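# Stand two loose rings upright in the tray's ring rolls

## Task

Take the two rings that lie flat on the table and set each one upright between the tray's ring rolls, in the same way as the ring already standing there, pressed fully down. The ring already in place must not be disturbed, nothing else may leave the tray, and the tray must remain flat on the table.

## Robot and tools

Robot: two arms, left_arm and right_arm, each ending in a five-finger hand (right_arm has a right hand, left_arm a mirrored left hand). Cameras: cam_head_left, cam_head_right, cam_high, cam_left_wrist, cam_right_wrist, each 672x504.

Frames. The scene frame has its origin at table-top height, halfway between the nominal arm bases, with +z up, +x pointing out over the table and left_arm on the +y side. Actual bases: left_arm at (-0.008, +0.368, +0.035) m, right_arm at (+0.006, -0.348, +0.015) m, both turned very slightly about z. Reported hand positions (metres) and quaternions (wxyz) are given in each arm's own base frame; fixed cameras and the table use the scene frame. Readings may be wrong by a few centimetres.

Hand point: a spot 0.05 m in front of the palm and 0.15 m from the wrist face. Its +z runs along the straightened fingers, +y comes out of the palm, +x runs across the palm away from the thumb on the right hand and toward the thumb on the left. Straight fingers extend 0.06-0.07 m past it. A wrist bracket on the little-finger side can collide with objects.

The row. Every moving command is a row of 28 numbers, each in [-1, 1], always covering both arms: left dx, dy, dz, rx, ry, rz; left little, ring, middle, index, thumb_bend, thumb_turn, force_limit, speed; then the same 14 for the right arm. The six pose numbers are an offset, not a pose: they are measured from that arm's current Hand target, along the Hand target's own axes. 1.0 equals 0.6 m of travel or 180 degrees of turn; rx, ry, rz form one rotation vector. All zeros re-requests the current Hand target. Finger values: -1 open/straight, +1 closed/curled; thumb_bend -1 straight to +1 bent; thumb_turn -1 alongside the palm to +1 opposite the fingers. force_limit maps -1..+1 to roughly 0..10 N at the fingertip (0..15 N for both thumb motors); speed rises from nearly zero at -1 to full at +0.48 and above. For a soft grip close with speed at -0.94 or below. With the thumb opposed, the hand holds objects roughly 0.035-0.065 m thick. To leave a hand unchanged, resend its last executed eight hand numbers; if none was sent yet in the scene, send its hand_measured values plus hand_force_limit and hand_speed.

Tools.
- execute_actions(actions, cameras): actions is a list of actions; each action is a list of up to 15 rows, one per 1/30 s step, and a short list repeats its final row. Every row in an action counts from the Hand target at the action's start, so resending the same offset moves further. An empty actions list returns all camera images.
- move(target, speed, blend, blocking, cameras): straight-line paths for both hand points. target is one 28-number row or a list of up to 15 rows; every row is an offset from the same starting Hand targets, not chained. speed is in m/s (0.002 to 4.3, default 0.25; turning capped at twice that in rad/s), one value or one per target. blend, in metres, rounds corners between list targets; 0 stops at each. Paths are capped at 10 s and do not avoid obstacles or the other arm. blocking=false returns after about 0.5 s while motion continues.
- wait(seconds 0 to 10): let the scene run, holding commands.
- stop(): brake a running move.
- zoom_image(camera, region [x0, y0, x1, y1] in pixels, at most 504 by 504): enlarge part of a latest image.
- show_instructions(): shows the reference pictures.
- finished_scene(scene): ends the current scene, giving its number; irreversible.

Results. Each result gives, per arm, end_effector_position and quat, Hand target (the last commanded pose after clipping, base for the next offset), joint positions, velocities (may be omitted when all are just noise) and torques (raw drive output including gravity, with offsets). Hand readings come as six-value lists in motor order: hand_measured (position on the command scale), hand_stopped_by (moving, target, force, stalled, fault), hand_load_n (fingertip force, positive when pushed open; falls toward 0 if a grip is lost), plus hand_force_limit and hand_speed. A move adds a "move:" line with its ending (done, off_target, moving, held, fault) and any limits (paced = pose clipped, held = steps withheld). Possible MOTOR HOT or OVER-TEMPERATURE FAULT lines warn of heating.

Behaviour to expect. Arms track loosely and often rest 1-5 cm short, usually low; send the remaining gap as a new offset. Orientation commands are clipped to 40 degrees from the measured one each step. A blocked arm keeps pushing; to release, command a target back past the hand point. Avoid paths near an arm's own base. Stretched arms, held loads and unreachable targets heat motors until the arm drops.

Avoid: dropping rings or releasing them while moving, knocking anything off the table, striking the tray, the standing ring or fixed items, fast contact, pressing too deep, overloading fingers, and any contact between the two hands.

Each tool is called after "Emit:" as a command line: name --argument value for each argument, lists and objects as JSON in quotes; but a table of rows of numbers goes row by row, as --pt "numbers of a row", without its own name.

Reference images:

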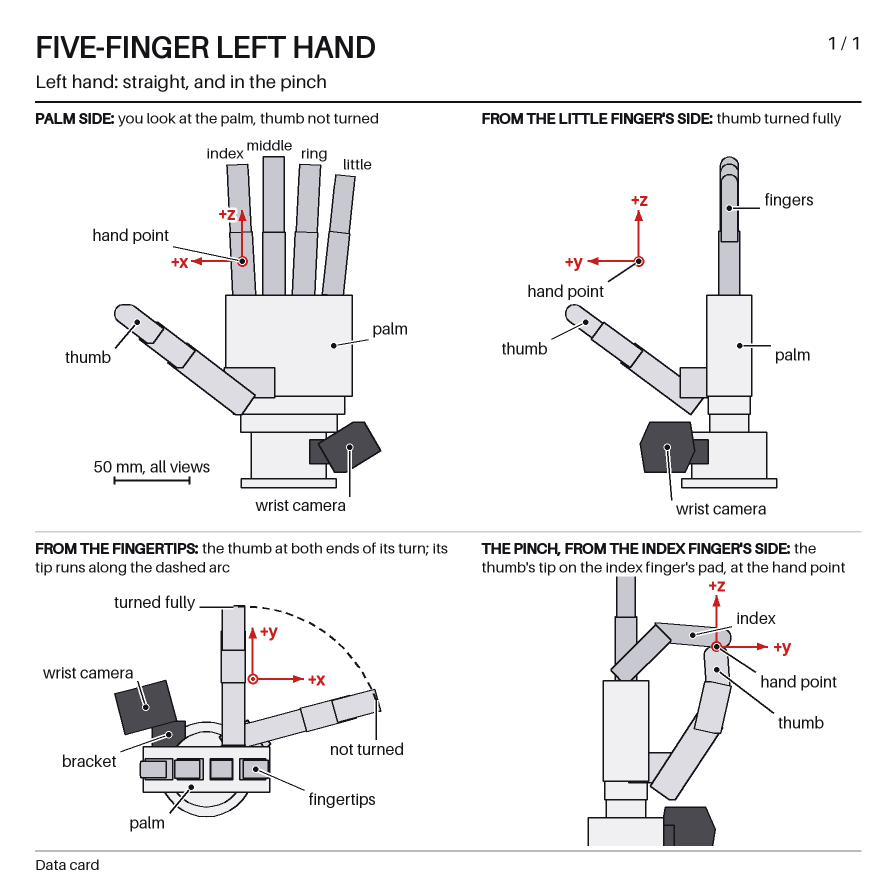

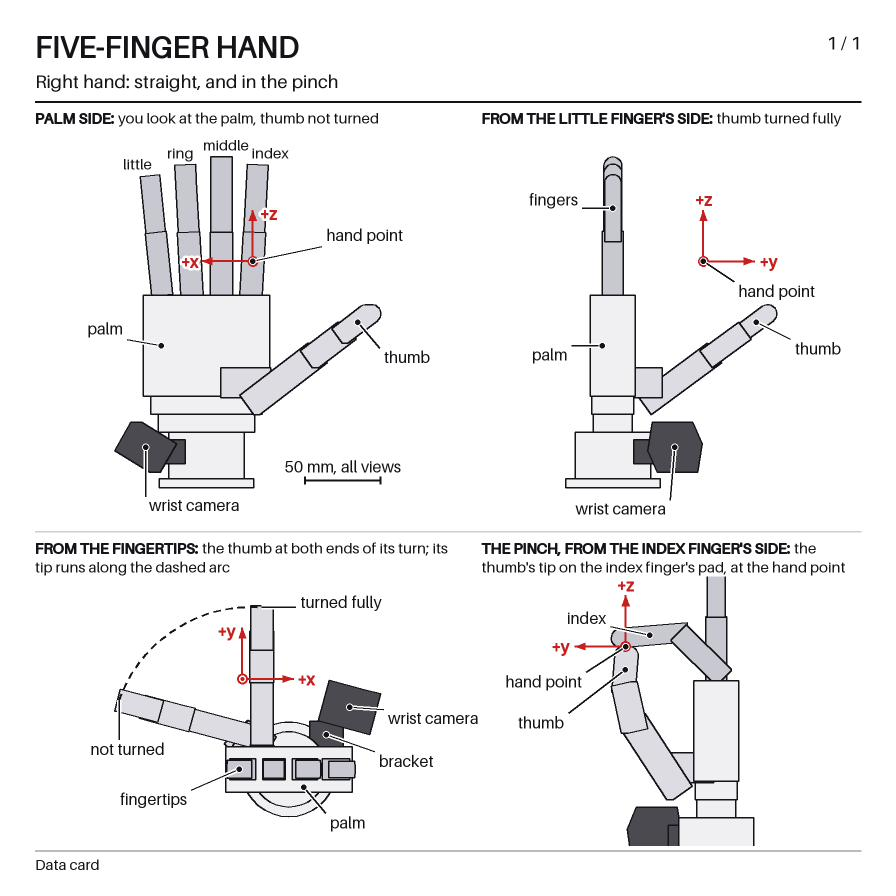

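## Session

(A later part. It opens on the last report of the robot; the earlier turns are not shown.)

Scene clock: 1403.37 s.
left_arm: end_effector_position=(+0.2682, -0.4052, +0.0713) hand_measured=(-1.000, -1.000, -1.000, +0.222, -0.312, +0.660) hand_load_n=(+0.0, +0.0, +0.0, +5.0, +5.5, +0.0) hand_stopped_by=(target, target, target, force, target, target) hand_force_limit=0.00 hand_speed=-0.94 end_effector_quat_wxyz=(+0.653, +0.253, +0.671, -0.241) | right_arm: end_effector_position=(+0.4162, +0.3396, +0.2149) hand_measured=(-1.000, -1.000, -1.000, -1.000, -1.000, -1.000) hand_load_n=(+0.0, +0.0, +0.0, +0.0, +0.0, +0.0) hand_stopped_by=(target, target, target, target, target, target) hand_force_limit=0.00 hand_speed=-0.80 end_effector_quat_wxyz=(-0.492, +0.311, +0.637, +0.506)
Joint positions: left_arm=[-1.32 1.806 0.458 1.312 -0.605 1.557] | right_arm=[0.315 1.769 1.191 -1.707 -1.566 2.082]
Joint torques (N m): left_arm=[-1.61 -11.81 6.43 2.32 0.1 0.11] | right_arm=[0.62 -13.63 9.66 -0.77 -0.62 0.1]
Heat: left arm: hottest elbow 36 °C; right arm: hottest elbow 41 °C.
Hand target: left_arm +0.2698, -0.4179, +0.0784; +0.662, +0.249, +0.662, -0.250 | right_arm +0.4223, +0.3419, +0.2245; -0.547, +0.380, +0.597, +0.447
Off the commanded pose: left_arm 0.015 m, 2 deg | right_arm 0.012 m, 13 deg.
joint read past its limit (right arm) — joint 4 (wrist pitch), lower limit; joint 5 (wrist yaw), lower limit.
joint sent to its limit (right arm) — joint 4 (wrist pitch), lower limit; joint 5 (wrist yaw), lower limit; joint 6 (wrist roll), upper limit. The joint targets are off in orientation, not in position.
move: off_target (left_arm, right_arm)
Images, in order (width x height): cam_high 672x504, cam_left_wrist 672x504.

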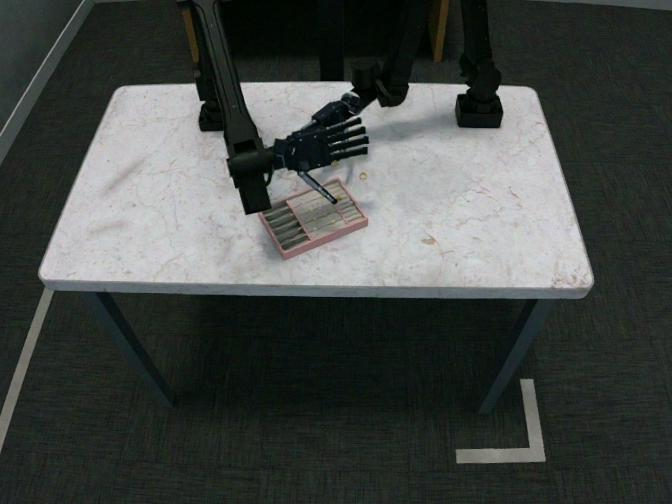

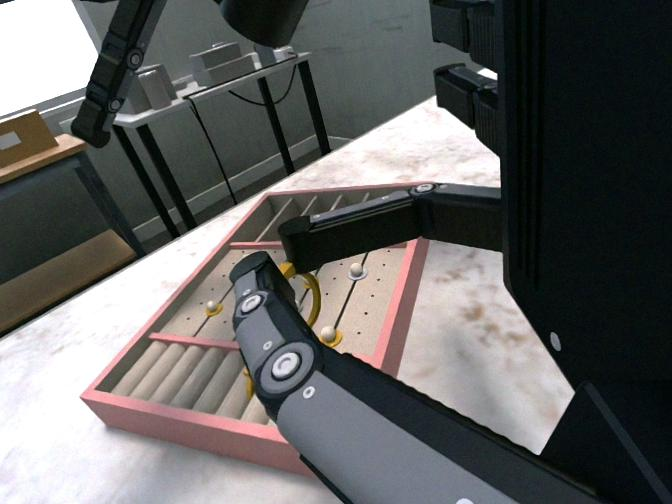

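Emit:
move --target '[0.05,0.0065,0.0098,0,0,0,-1,-1,-1,0.3,-0.31,0.66,0.0,-0.94,0,0,0,0,0,0,-1,-1,-1,-1,-1,-1,0,-0.8]' --speed 0.08 --cameras '["cam_left_wrist","cam_high"]'

Emit:
zoom_image --camera "cam_left_wrist" --region '[0, 200, 252, 452]'

Emit:
zoom_image --camera "cam_left_wrist" --region '[210, 230, 410, 430]'

Scene clock: 1415.27 s.
left_arm: end_effector_position=(+0.2697, -0.4127, +0.0437) hand_measured=(-1.000, -1.000, -1.000, +0.222, -0.312, +0.660) hand_load_n=(+0.0, +0.0, +0.0, +5.5, +5.0, +0.0) hand_stopped_by=(target, target, target, force, target, target) hand_force_limit=0.00 hand_speed=-0.94 end_effector_quat_wxyz=(+0.653, +0.257, +0.669, -0.248) | right_arm: end_effector_position=(+0.4162, +0.3396, +0.2149) hand_measured=(-1.000, -1.000, -1.000, -1.000, -1.000, -1.000) hand_load_n=(+0.0, +0.0, +0.0, +0.0, +0.0, +0.0) hand_stopped_by=(target, target, target, target, target, target) hand_force_limit=0.00 hand_speed=-0.80 end_effector_quat_wxyz=(-0.492, +0.311, +0.637, +0.506)
Joint positions: left_arm=[-1.316 1.931 0.483 1.418 -0.586 1.558] | right_arm=[0.315 1.769 1.191 -1.707 -1.566 2.082]
Joint torques (N m): left_arm=[0.03 -13.33 5 2.4 0.16 0.11] | right_arm=[0.67 -13.39 9.7 -0.8 -0.61 0.1]
Heat: left arm: hottest elbow 34 °C; right arm: hottest elbow 41 °C.
Hand target: left_arm +0.2767, -0.4191, +0.0485; +0.662, +0.249, +0.662, -0.250 | right_arm +0.4223, +0.3419, +0.2245; -0.547, +0.380, +0.597, +0.447
Off the commanded pose: left_arm 0.011 m, 2 deg | right_arm 0.012 m, 13 deg.
joint read past its limit (right arm) — joint 4 (wrist pitch), lower limit; joint 5 (wrist yaw), lower limit.
joint sent to its limit (right arm) — joint 4 (wrist pitch), lower limit; joint 5 (wrist yaw), lower limit; joint 6 (wrist roll), upper limit. The joint targets are off in orientation, not in position.
move: off_target (left_arm, right_arm)
Images, in order (width x height): cam_high 672x504, cam_left_wrist 672x504.

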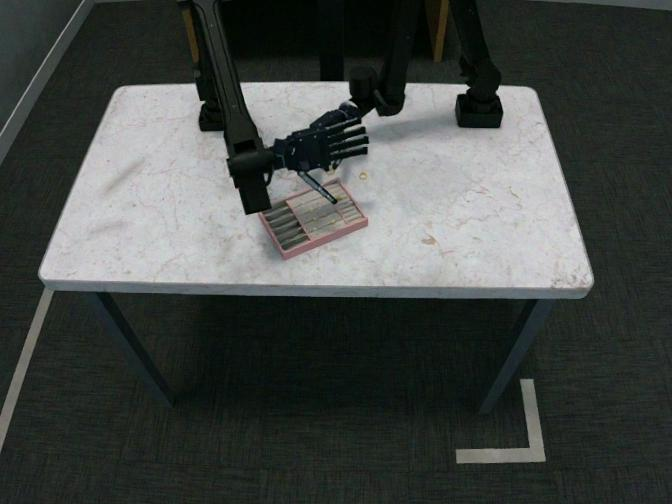

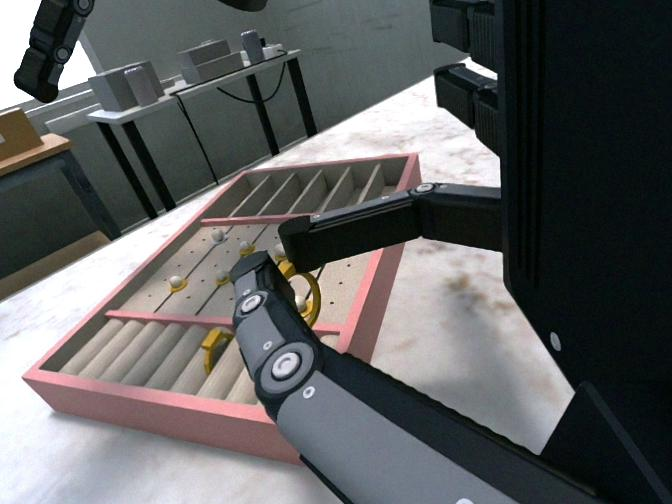

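Scaled by 2.000.

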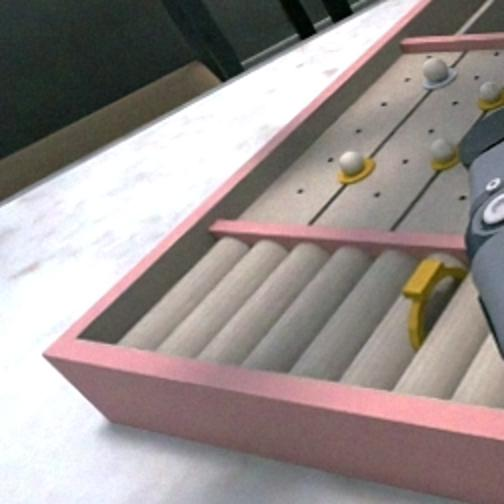

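Scaled by 2.520.

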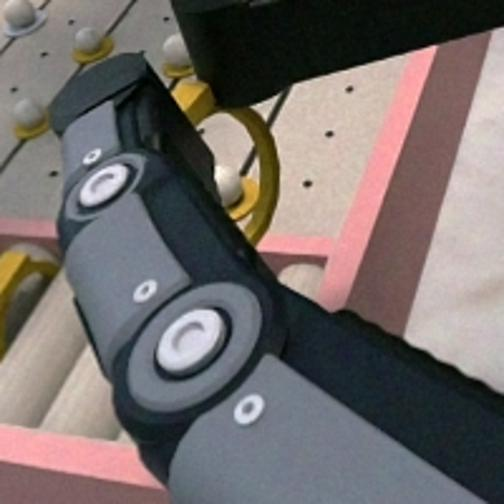

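Emit:
move --target '[0.0167,0.0225,0.0157,0,0,0,-1,-1,-1,0.3,-0.31,0.66,0.0,-0.94,0,0,0,0,0,0,-1,-1,-1,-1,-1,-1,0,-0.8]' --speed 0.08 --cameras '["cam_left_wrist"]'

Emit:
zoom_image --camera "cam_left_wrist" --region '[0, 200, 252, 452]'

Emit:
zoom_image --camera "cam_left_wrist" --region '[250, 240, 390, 380]'

Scene clock: 1427.40 s.
left_arm: end_effector_position=(+0.2861, -0.4091, +0.0349) hand_measured=(-1.000, -1.000, -1.000, +0.222, -0.312, +0.660) hand_load_n=(+0.0, +0.0, +0.0, +5.0, +5.5, +0.0) hand_stopped_by=(target, target, target, force, target, target) hand_force_limit=0.00 hand_speed=-0.94 end_effector_quat_wxyz=(+0.653, +0.255, +0.669, -0.248) | right_arm: end_effector_position=(+0.4162, +0.3396, +0.2149) hand_measured=(-1.000, -1.000, -1.000, -1.000, -1.000, -1.000) hand_load_n=(+0.0, +0.0, +0.0, +0.0, +0.0, +0.0) hand_stopped_by=(target, target, target, target, target, target) hand_force_limit=0.00 hand_speed=-0.80 end_effector_quat_wxyz=(-0.492, +0.311, +0.637, +0.506)
Joint positions: left_arm=[-1.267 1.97 0.492 1.451 -0.539 1.558] | right_arm=[0.315 1.769 1.191 -1.707 -1.566 2.082]
Joint torques (N m): left_arm=[-1.61 -12.4 4.77 2.24 0.1 0.14] | right_arm=[0.67 -13.86 9.68 -0.83 -0.64 0.09]
Heat: left arm: hottest elbow 33 °C; right arm: hottest elbow 41 °C.
Hand target: left_arm +0.2927, -0.4152, +0.0385; +0.662, +0.249, +0.662, -0.250 | right_arm +0.4223, +0.3419, +0.2245; -0.547, +0.380, +0.597, +0.447
Off the commanded pose: left_arm 0.010 m, 1 deg | right_arm 0.012 m, 13 deg.
joint read past its limit (right arm) — joint 4 (wrist pitch), lower limit; joint 5 (wrist yaw), lower limit.
joint sent to its limit (right arm) — joint 4 (wrist pitch), lower limit; joint 5 (wrist yaw), lower limit; joint 6 (wrist roll), upper limit. The joint targets are off in orientation, not in position.
move: off_target (right_arm)
Images, in order (width x height): cam_left_wrist 672x504.

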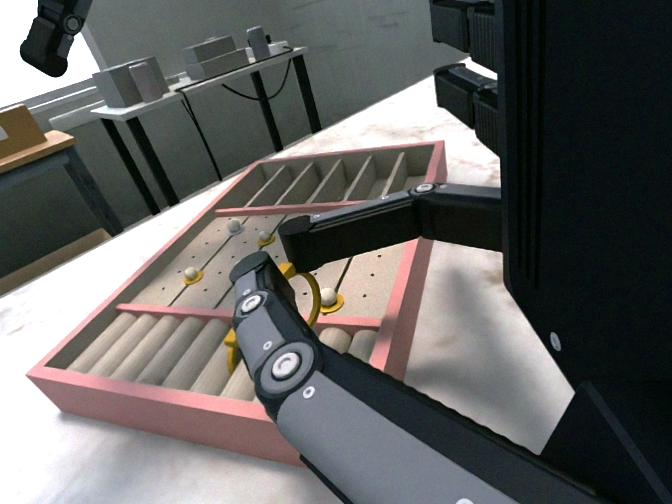

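Scaled by 2.000.

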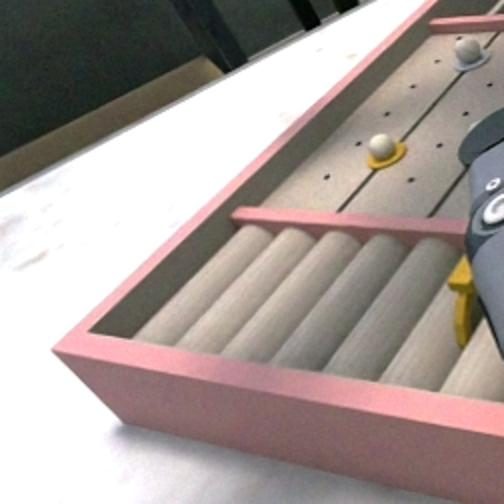

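Scaled by 3.600.

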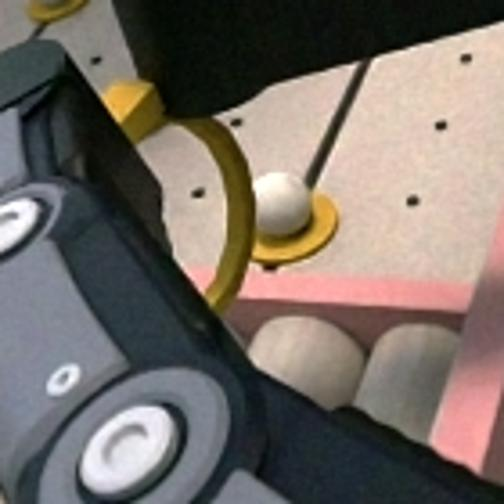

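Emit:
move --target '[0,-0.004,-0.0297,0,0,0,-1,-1,-1,0.3,-0.31,0.66,0.0,-0.94,0,0,0,0,0,0,-1,-1,-1,-1,-1,-1,0,-0.8]' --speed 0.08 --cameras '["cam_left_wrist"]'

Emit:
zoom_image --camera "cam_left_wrist" --region '[0, 200, 252, 452]'

Emit:
zoom_image --camera "cam_left_wrist" --region '[250, 240, 390, 380]'

Scene clock: 1436.83 s.
left_arm: end_effector_position=(+0.2823, -0.4059, +0.0398) hand_measured=(-1.000, -1.000, -1.000, +0.222, -0.312, +0.660) hand_load_n=(+0.0, +0.0, +0.0, +5.5, +5.0, +0.0) hand_stopped_by=(target, target, target, force, target, target) hand_force_limit=0.00 hand_speed=-0.94 end_effector_quat_wxyz=(+0.660, +0.244, +0.665, -0.250) | right_arm: end_effector_position=(+0.4162, +0.3396, +0.2149) hand_measured=(-1.000, -1.000, -1.000, -1.000, -1.000, -1.000) hand_load_n=(+0.0, +0.0, +0.0, +0.0, +0.0, +0.0) hand_stopped_by=(target, target, target, target, target, target) hand_force_limit=0.00 hand_speed=-0.80 end_effector_quat_wxyz=(-0.492, +0.311, +0.637, +0.506)
Joint positions: left_arm=[-1.281 1.97 0.484 1.483 -0.567 1.558] | right_arm=[0.315 1.769 1.191 -1.707 -1.566 2.082]
Joint torques (N m): left_arm=[-1.9 -14.1 1.92 2.56 -0.01 0.11] | right_arm=[0.79 -13.33 9.68 -0.79 -0.61 0.1]
Heat: left arm: hottest elbow 32 °C; right arm: hottest elbow 41 °C.
Hand target: left_arm +0.2777, -0.4052, +0.0385; +0.662, +0.249, +0.662, -0.250 | right_arm +0.4223, +0.3419, +0.2245; -0.547, +0.380, +0.597, +0.447
Off the commanded pose: left_arm 0.005 m, 1 deg | right_arm 0.012 m, 13 deg.
joint read past its limit (right arm) — joint 4 (wrist pitch), lower limit; joint 5 (wrist yaw), lower limit.
joint sent to its limit (right arm) — joint 4 (wrist pitch), lower limit; joint 5 (wrist yaw), lower limit; joint 6 (wrist roll), upper limit. The joint targets are off in orientation, not in position.
move: off_target (right_arm)
Images, in order (width x height): cam_left_wrist 672x504.

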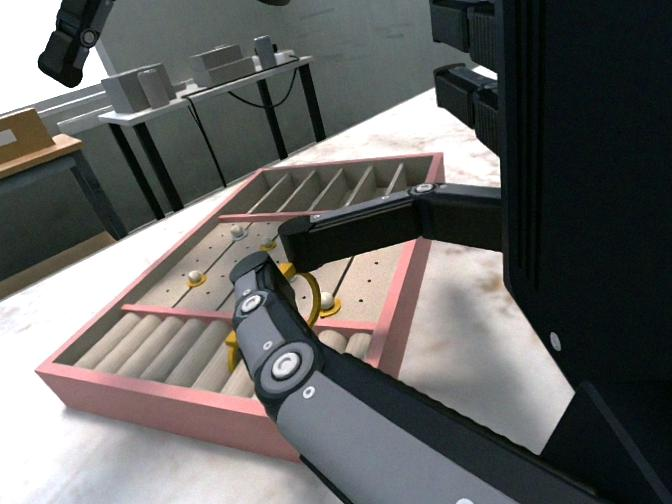

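Scaled by 2.000.

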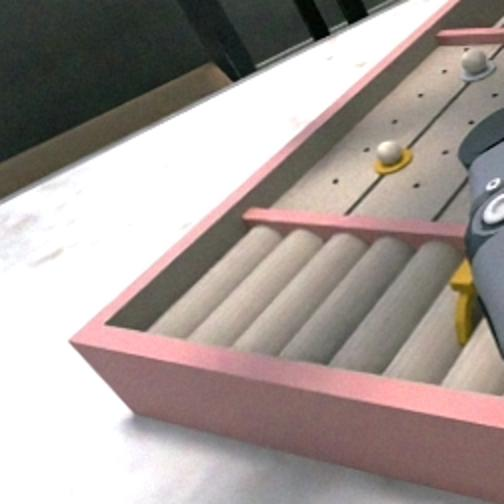

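Scaled by 3.600.

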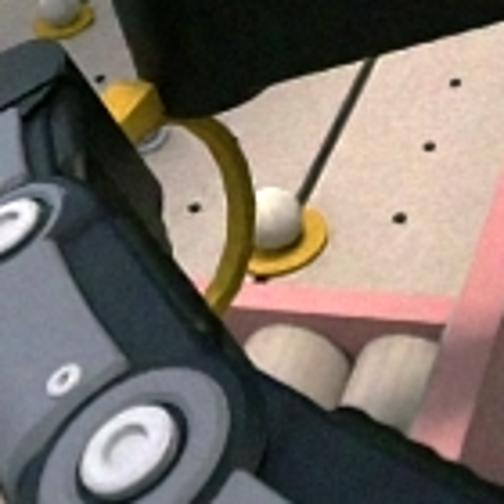

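Emit:
move --target '[0.0133,-0.0008,-0.0192,0,0,0,-1,-1,-1,0.3,-0.31,0.66,0.0,-0.94,0,0,0,0,0,0,-1,-1,-1,-1,-1,-1,0,-0.8]' --speed 0.08 --cameras '["cam_left_wrist"]'

Emit:
zoom_image --camera "cam_left_wrist" --region '[0, 200, 252, 452]'

Emit:
zoom_image --camera "cam_left_wrist" --region '[250, 240, 390, 380]'

Scene clock: 1440.43 s.
left_arm: end_effector_position=(+0.2733, -0.3990, +0.0336) hand_measured=(-1.000, -1.000, -1.000, +0.222, -0.312, +0.660) hand_load_n=(+0.0, +0.0, +0.0, +5.5, +5.5, +0.0) hand_stopped_by=(target, target, target, force, target, target) hand_force_limit=0.00 hand_speed=-0.94 end_effector_quat_wxyz=(+0.661, +0.242, +0.664, -0.251) | right_arm: end_effector_position=(+0.4162, +0.3396, +0.2149) hand_measured=(-1.000, -1.000, -1.000, -1.000, -1.000, -1.000) hand_load_n=(+0.0, +0.0, +0.0, +0.0, +0.0, +0.0) hand_stopped_by=(target, target, target, target, target, target) hand_force_limit=0.00 hand_speed=-0.80 end_effector_quat_wxyz=(-0.492, +0.311, +0.637, +0.506)
Joint positions: left_arm=[-1.301 1.998 0.465 1.534 -0.588 1.558] | right_arm=[0.315 1.769 1.191 -1.707 -1.566 2.082]
Joint torques (N m): left_arm=[-1.49 -12.81 1.73 2.33 -0.04 0.07] | right_arm=[0.73 -13.74 9.65 -0.66 -0.62 0.08]
Heat: left arm: hottest elbow 32 °C; right arm: hottest elbow 41 °C.
Hand target: left_arm +0.2688, -0.3979, +0.0306; +0.662, +0.249, +0.662, -0.250 | right_arm +0.4223, +0.3419, +0.2245; -0.547, +0.380, +0.597, +0.447
Off the commanded pose: left_arm 0.006 m, 1 deg | right_arm 0.012 m, 13 deg.
joint read past its limit (right arm) — joint 4 (wrist pitch), lower limit; joint 5 (wrist yaw), lower limit.
joint sent to its limit (right arm) — joint 4 (wrist pitch), lower limit; joint 5 (wrist yaw), lower limit; joint 6 (wrist roll), upper limit. The joint targets are off in orientation, not in position.
move: off_target (right_arm)
Images, in order (width x height): cam_left_wrist 672x504.

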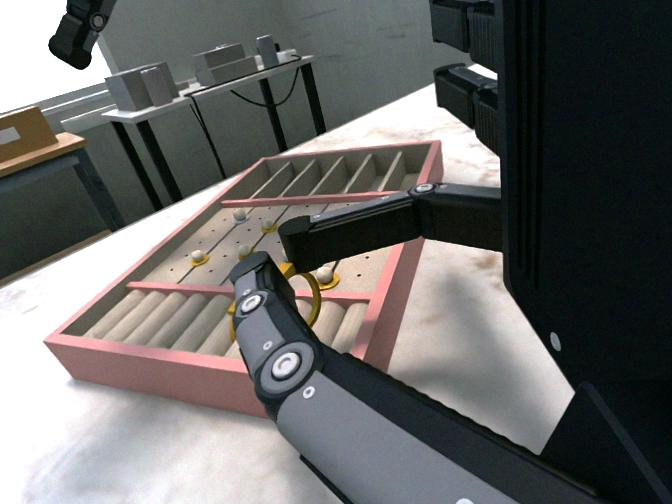

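Scaled by 2.000.

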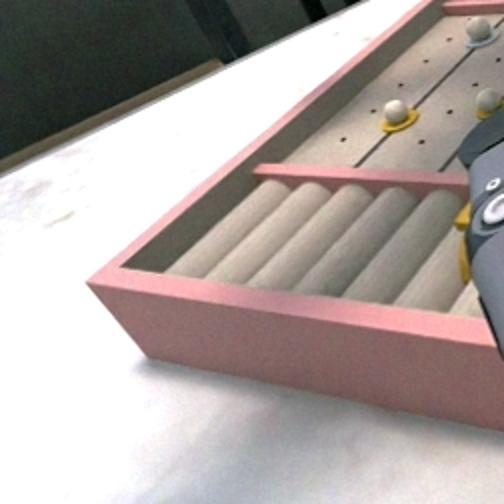

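Scaled by 3.600.

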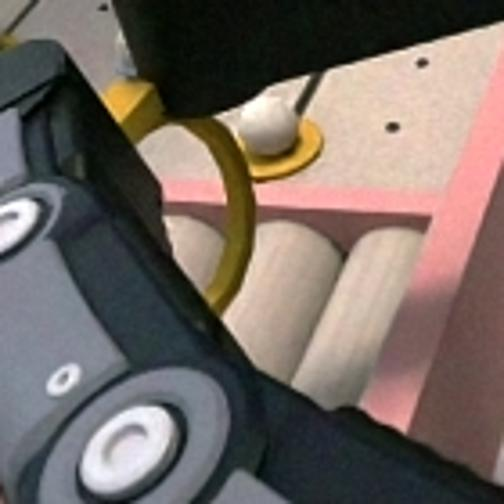

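Emit:
zoom_image --camera "cam_left_wrist" --region '[290, 270, 370, 350]'

Emit:
zoom_image --camera "cam_left_wrist" --region '[90, 260, 240, 360]'

Scaled by 6.300.

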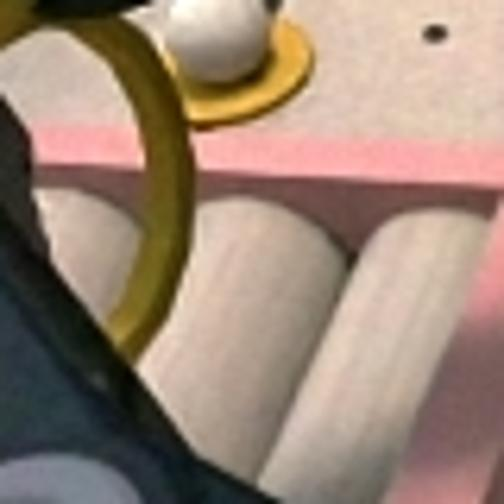

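Scaled by 3.360.

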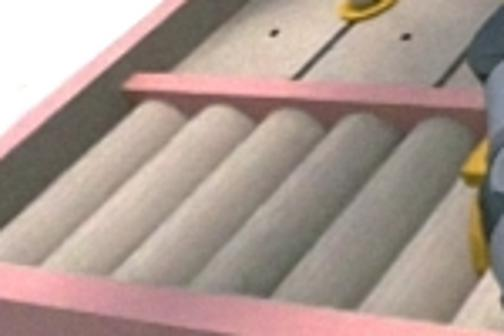

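Emit:
wait --seconds 0.1 --cameras '["cam_high", "cam_head_left", "cam_left_wrist"]'

Emit:
zoom_image --camera "cam_high" --region '[310, 160, 380, 240]'

Emit:
zoom_image --camera "cam_head_left" --region '[250, 240, 380, 350]'

Scene clock: 1451.50 s.
left_arm: end_effector_position=(+0.2733, -0.3990, +0.0336) hand_measured=(-1.000, -1.000, -1.000, +0.222, -0.312, +0.660) hand_load_n=(+0.0, +0.0, +0.0, +5.5, +5.5, +0.0) hand_stopped_by=(target, target, target, force, target, target) hand_force_limit=0.00 hand_speed=-0.94 end_effector_quat_wxyz=(+0.661, +0.242, +0.664, -0.251) | right_arm: end_effector_position=(+0.4162, +0.3396, +0.2149) hand_measured=(-1.000, -1.000, -1.000, -1.000, -1.000, -1.000) hand_load_n=(+0.0, +0.0, +0.0, +0.0, +0.0, +0.0) hand_stopped_by=(target, target, target, target, target, target) hand_force_limit=0.00 hand_speed=-0.80 end_effector_quat_wxyz=(-0.492, +0.311, +0.637, +0.506)
Joint positions: left_arm=[-1.301 1.998 0.465 1.534 -0.588 1.558] | right_arm=[0.315 1.769 1.191 -1.707 -1.566 2.082]
Joint torques (N m): left_arm=[-2.9 -12.45 1.76 2.37 -0.04 0.12] | right_arm=[0.67 -13.86 9.95 -0.68 -0.64 0.08]
Heat: left arm: hottest elbow 31 °C; right arm: hottest elbow 41 °C.
Hand target: left_arm +0.2688, -0.3979, +0.0306; +0.662, +0.249, +0.662, -0.250 | right_arm +0.4223, +0.3419, +0.2245; -0.547, +0.380, +0.597, +0.447
Off the commanded pose: left_arm 0.006 m, 1 deg | right_arm 0.012 m, 13 deg.
joint read past its limit (right arm) — joint 4 (wrist pitch), lower limit; joint 5 (wrist yaw), lower limit.
wait: 0.10 s; at rest from the start
Images, in order (width x height): cam_head_left 672x504, cam_high 672x504, cam_left_wrist 672x504.

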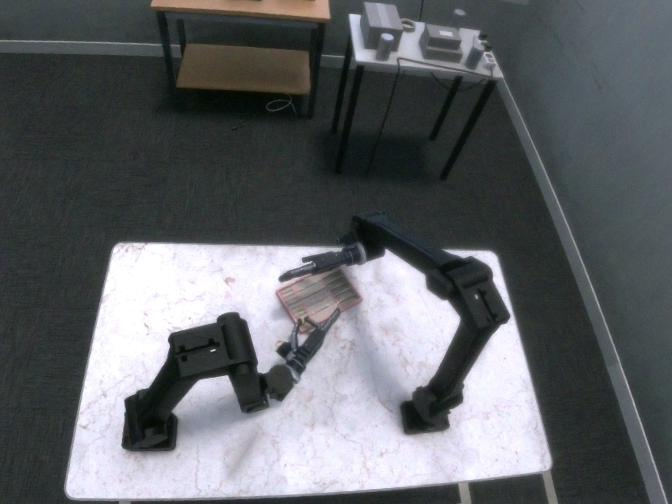

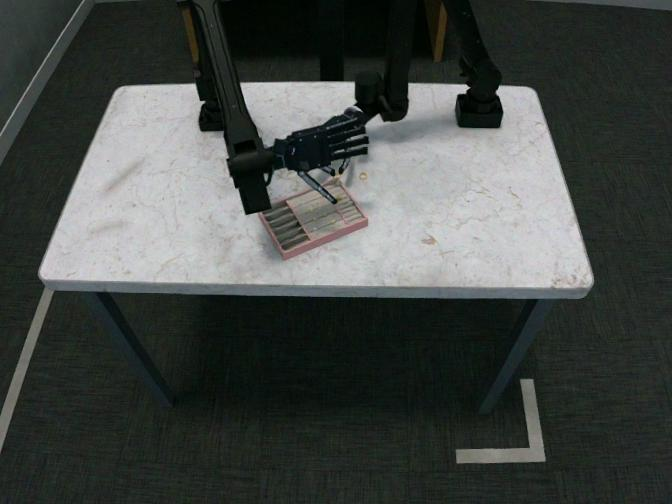

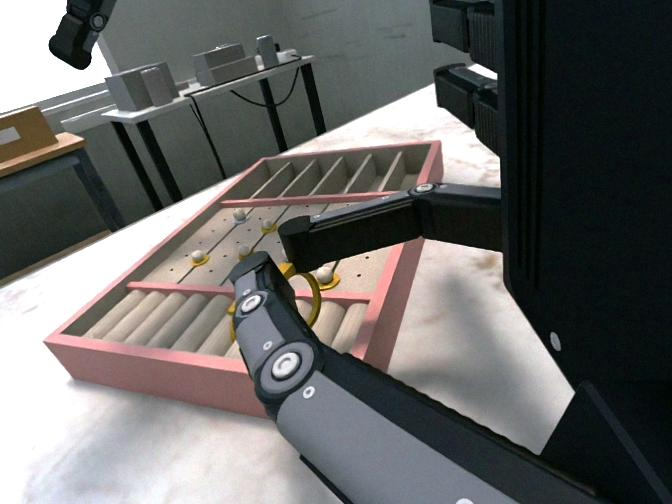

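Scaled by 6.300.

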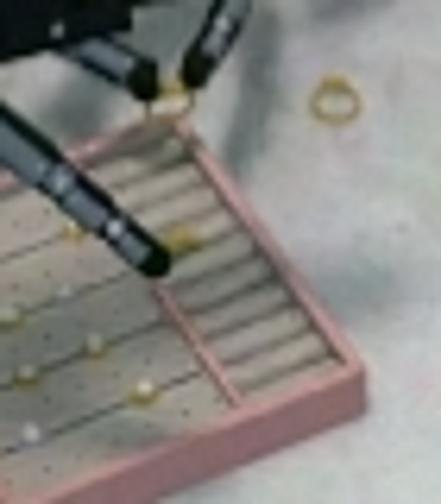

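Scaled by 3.877.

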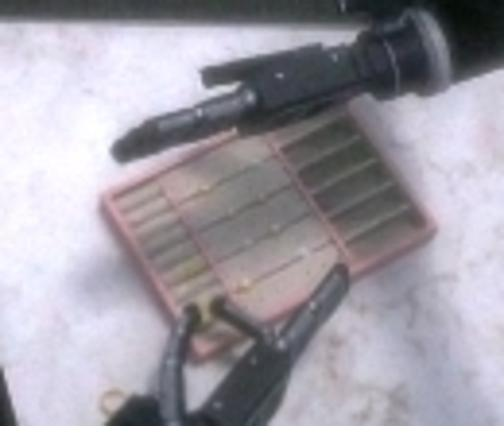

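Emit:
zoom_image --camera "cam_high" --region '[330, 175, 370, 225]'

Emit:
zoom_image --camera "cam_head_left" --region '[270, 280, 320, 340]'

Scaled by 10.080.

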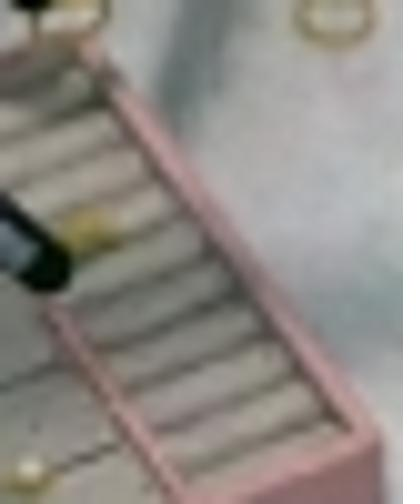

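Scaled by 8.400.

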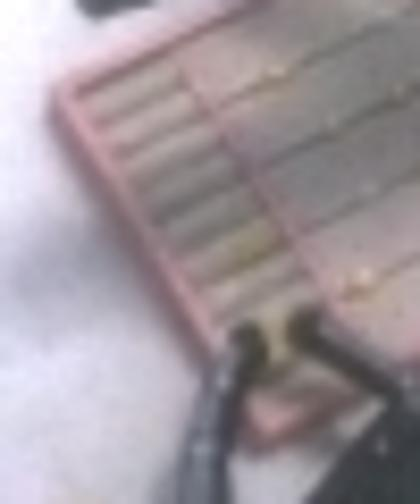

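Emit:
zoom_image --camera "cam_high" --region '[332, 180, 352, 205]'

Emit:
zoom_image --camera "cam_high" --region '[345, 200, 370, 225]'

Scaled by 20.160.

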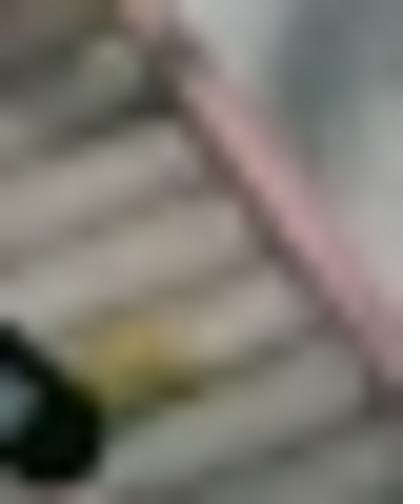

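Scaled by 20.160.

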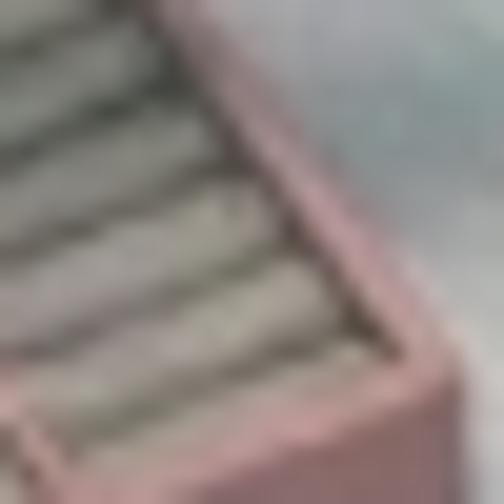

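Emit:
zoom_image --camera "cam_high" --region '[322, 160, 352, 190]'

Emit:
zoom_image --camera "cam_head_left" --region '[285, 300, 320, 340]'

Scaled by 16.800.

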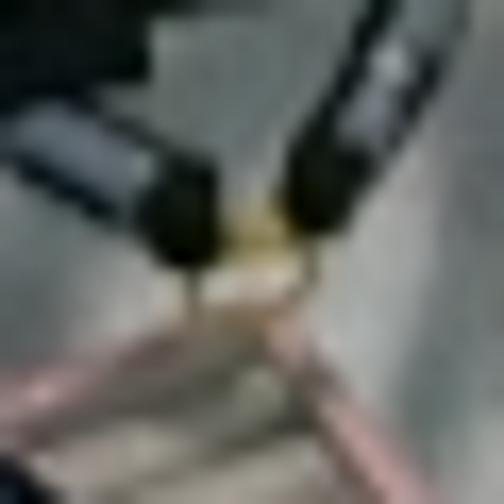

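Scaled by 12.600.

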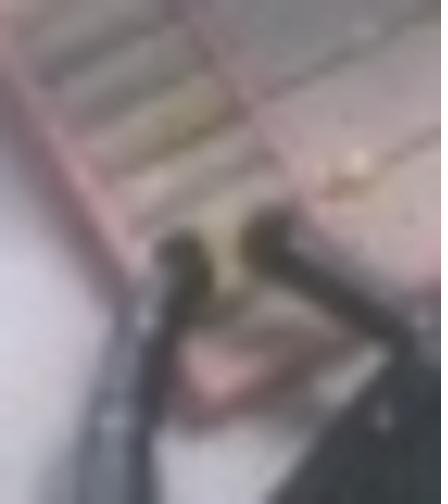

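Emit:
move --target '[0.0033,0,0.0223,0,0,0,-1,-1,-1,0.3,-0.31,0.66,0.0,-0.94,0,0,0,0,0,0,-1,-1,-1,-1,-1,-1,0,-0.8]' --speed 0.08 --cameras '["cam_left_wrist", "cam_high"]'

Emit:
zoom_image --camera "cam_high" --region '[322, 160, 352, 190]'

Emit:
zoom_image --camera "cam_left_wrist" --region '[250, 240, 390, 380]'

Scene clock: 1495.07 s.
left_arm: end_effector_position=(+0.2730, -0.4034, +0.0306) hand_measured=(-1.000, -1.000, -1.000, +0.222, -0.312, +0.660) hand_load_n=(+0.0, +0.0, +0.0, +5.5, +5.5, +0.0) hand_stopped_by=(target, target, target, force, target, target) hand_force_limit=0.00 hand_speed=-0.94 end_effector_quat_wxyz=(+0.658, +0.248, +0.663, -0.255) | right_arm: end_effector_position=(+0.4162, +0.3396, +0.2149) hand_measured=(-1.000, -1.000, -1.000, -1.000, -1.000, -1.000) hand_load_n=(+0.0, +0.0, +0.0, +0.0, +0.0, +0.0) hand_stopped_by=(target, target, target, target, target, target) hand_force_limit=0.00 hand_speed=-0.80 end_effector_quat_wxyz=(-0.492, +0.311, +0.637, +0.506)
Joint positions: left_arm=[-1.299 2.008 0.471 1.534 -0.571 1.558] | right_arm=[0.315 1.769 1.191 -1.707 -1.566 2.082]
Joint torques (N m): left_arm=[0.5 -12.98 3.79 1.47 0.17 0.08] | right_arm=[0.62 -13.68 9.74 -0.8 -0.66 0.1]
Heat: left arm: hottest elbow 28 °C; right arm: hottest elbow 41 °C.
Hand target: left_arm +0.2789, -0.4067, +0.0285; +0.662, +0.249, +0.662, -0.250 | right_arm +0.4223, +0.3419, +0.2245; -0.547, +0.380, +0.597, +0.447
Off the commanded pose: left_arm 0.007 m, 1 deg | right_arm 0.012 m, 13 deg.
joint read past its limit (right arm) — joint 4 (wrist pitch), lower limit; joint 5 (wrist yaw), lower limit.
joint sent to its limit (right arm) — joint 4 (wrist pitch), lower limit; joint 5 (wrist yaw), lower limit; joint 6 (wrist roll), upper limit. The joint targets are off in orientation, not in position.
move: off_target (right_arm)
Images, in order (width x height): cam_high 672x504, cam_left_wrist 672x504.

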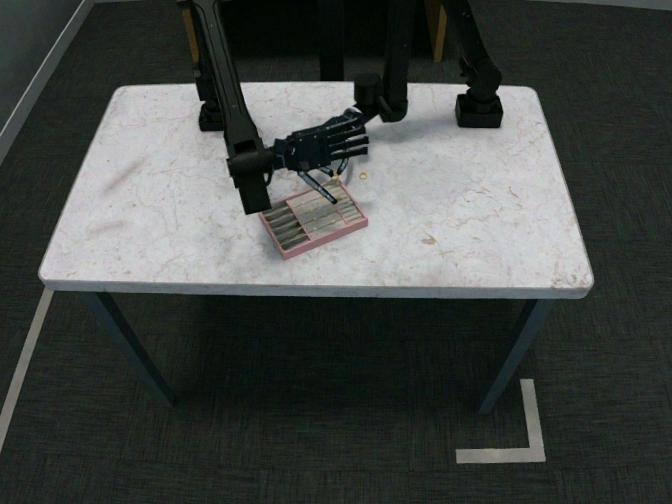

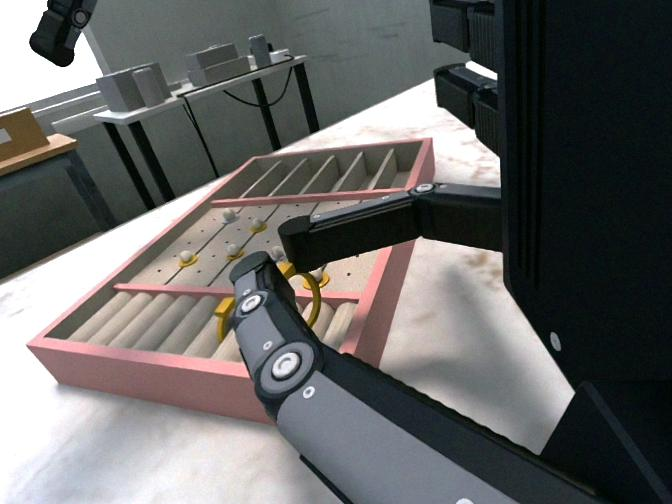

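Scaled by 16.800.

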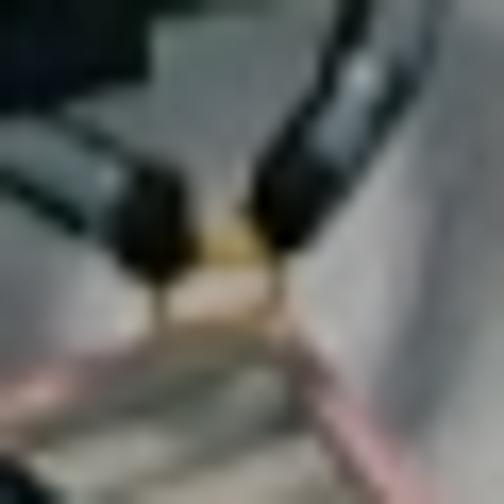

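Scaled by 3.600.

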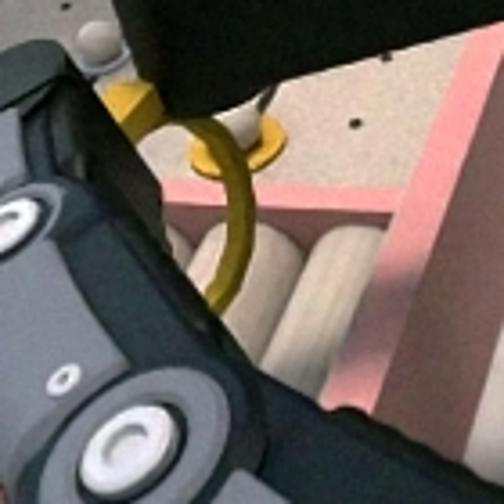

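Emit:
move --target '[0.01,0,0,0,0,0,-1,-1,-1,0.3,-0.31,0.66,0.0,-0.94,0,0,0,0,0,0,-1,-1,-1,-1,-1,-1,0,-0.8]' --speed 0.05 --cameras '["cam_left_wrist", "cam_high"]'

Emit:
zoom_image --camera "cam_high" --region '[322, 160, 352, 190]'

Emit:
zoom_image --camera "cam_left_wrist" --region '[250, 240, 390, 380]'

Scene clock: 1502.63 s.
left_arm: end_effector_position=(+0.2729, -0.4033, +0.0207) hand_measured=(-1.000, -1.000, -1.000, +0.222, -0.312, +0.660) hand_load_n=(+0.0, +0.0, +0.0, +5.0, +5.0, +0.0) hand_stopped_by=(target, target, target, force, target, target) hand_force_limit=0.00 hand_speed=-0.94 end_effector_quat_wxyz=(+0.654, +0.254, +0.667, -0.250) | right_arm: end_effector_position=(+0.4162, +0.3396, +0.2149) hand_measured=(-1.000, -1.000, -1.000, -1.000, -1.000, -1.000) hand_load_n=(+0.0, +0.0, +0.0, +0.0, +0.0, +0.0) hand_stopped_by=(target, target, target, target, target, target) hand_force_limit=0.00 hand_speed=-0.80 end_effector_quat_wxyz=(-0.492, +0.311, +0.637, +0.506)
Joint positions: left_arm=[-1.299 2.034 0.477 1.534 -0.57 1.558] | right_arm=[0.315 1.769 1.191 -1.707 -1.566 2.082]
Joint torques (N m): left_arm=[0.15 -13.22 3.34 2.32 0.14 0.11] | right_arm=[0.62 -13.27 9.65 -0.66 -0.63 0.06]
Heat: left arm: hottest elbow 28 °C; right arm: hottest elbow 41 °C.
Hand target: left_arm +0.2789, -0.4068, +0.0225; +0.662, +0.249, +0.662, -0.250 | right_arm +0.4223, +0.3419, +0.2245; -0.547, +0.380, +0.597, +0.447
Off the commanded pose: left_arm 0.007 m, 1 deg | right_arm 0.012 m, 13 deg.
joint read past its limit (right arm) — joint 4 (wrist pitch), lower limit; joint 5 (wrist yaw), lower limit.
joint sent to its limit (right arm) — joint 4 (wrist pitch), lower limit; joint 5 (wrist yaw), lower limit; joint 6 (wrist roll), upper limit. The joint targets are off in orientation, not in position.
move: off_target (right_arm)
Images, in order (width x height): cam_high 672x504, cam_left_wrist 672x504.

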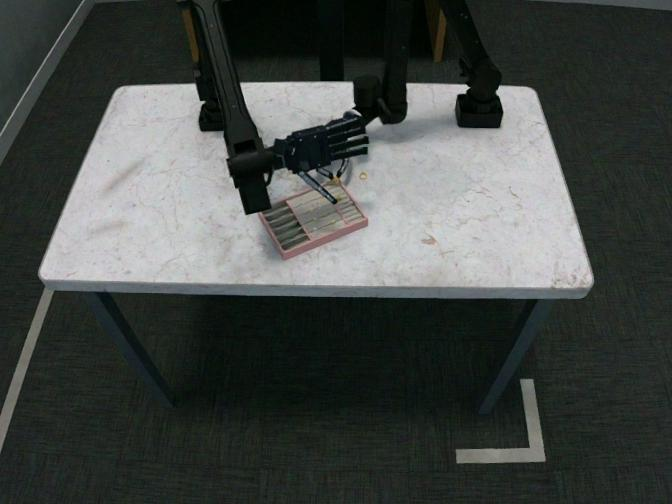

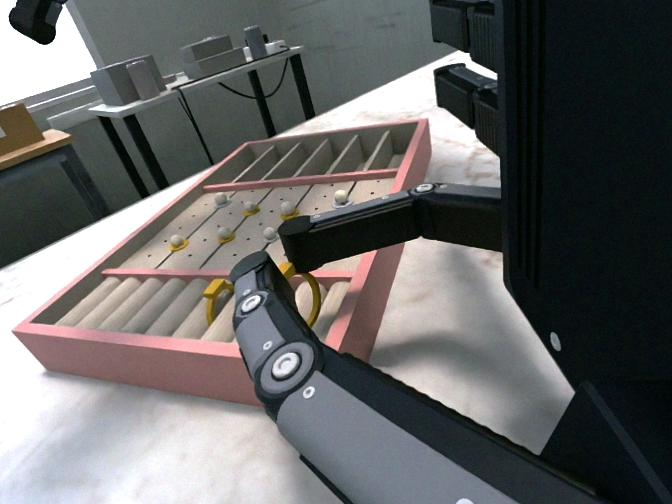

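Scaled by 16.800.

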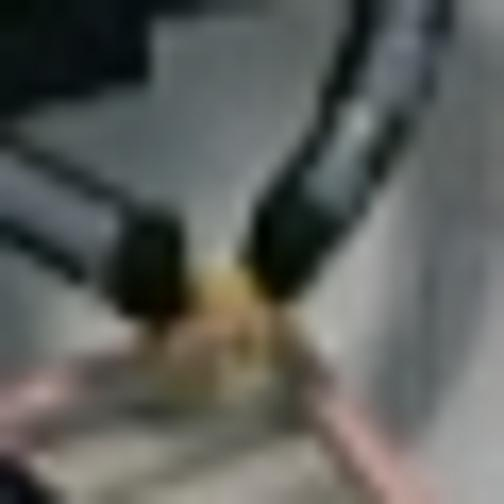

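Scaled by 3.600.

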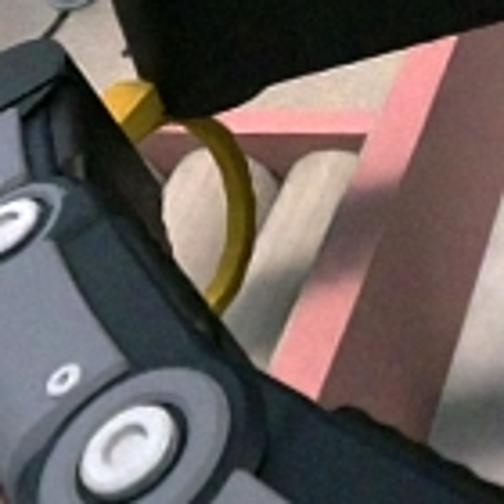

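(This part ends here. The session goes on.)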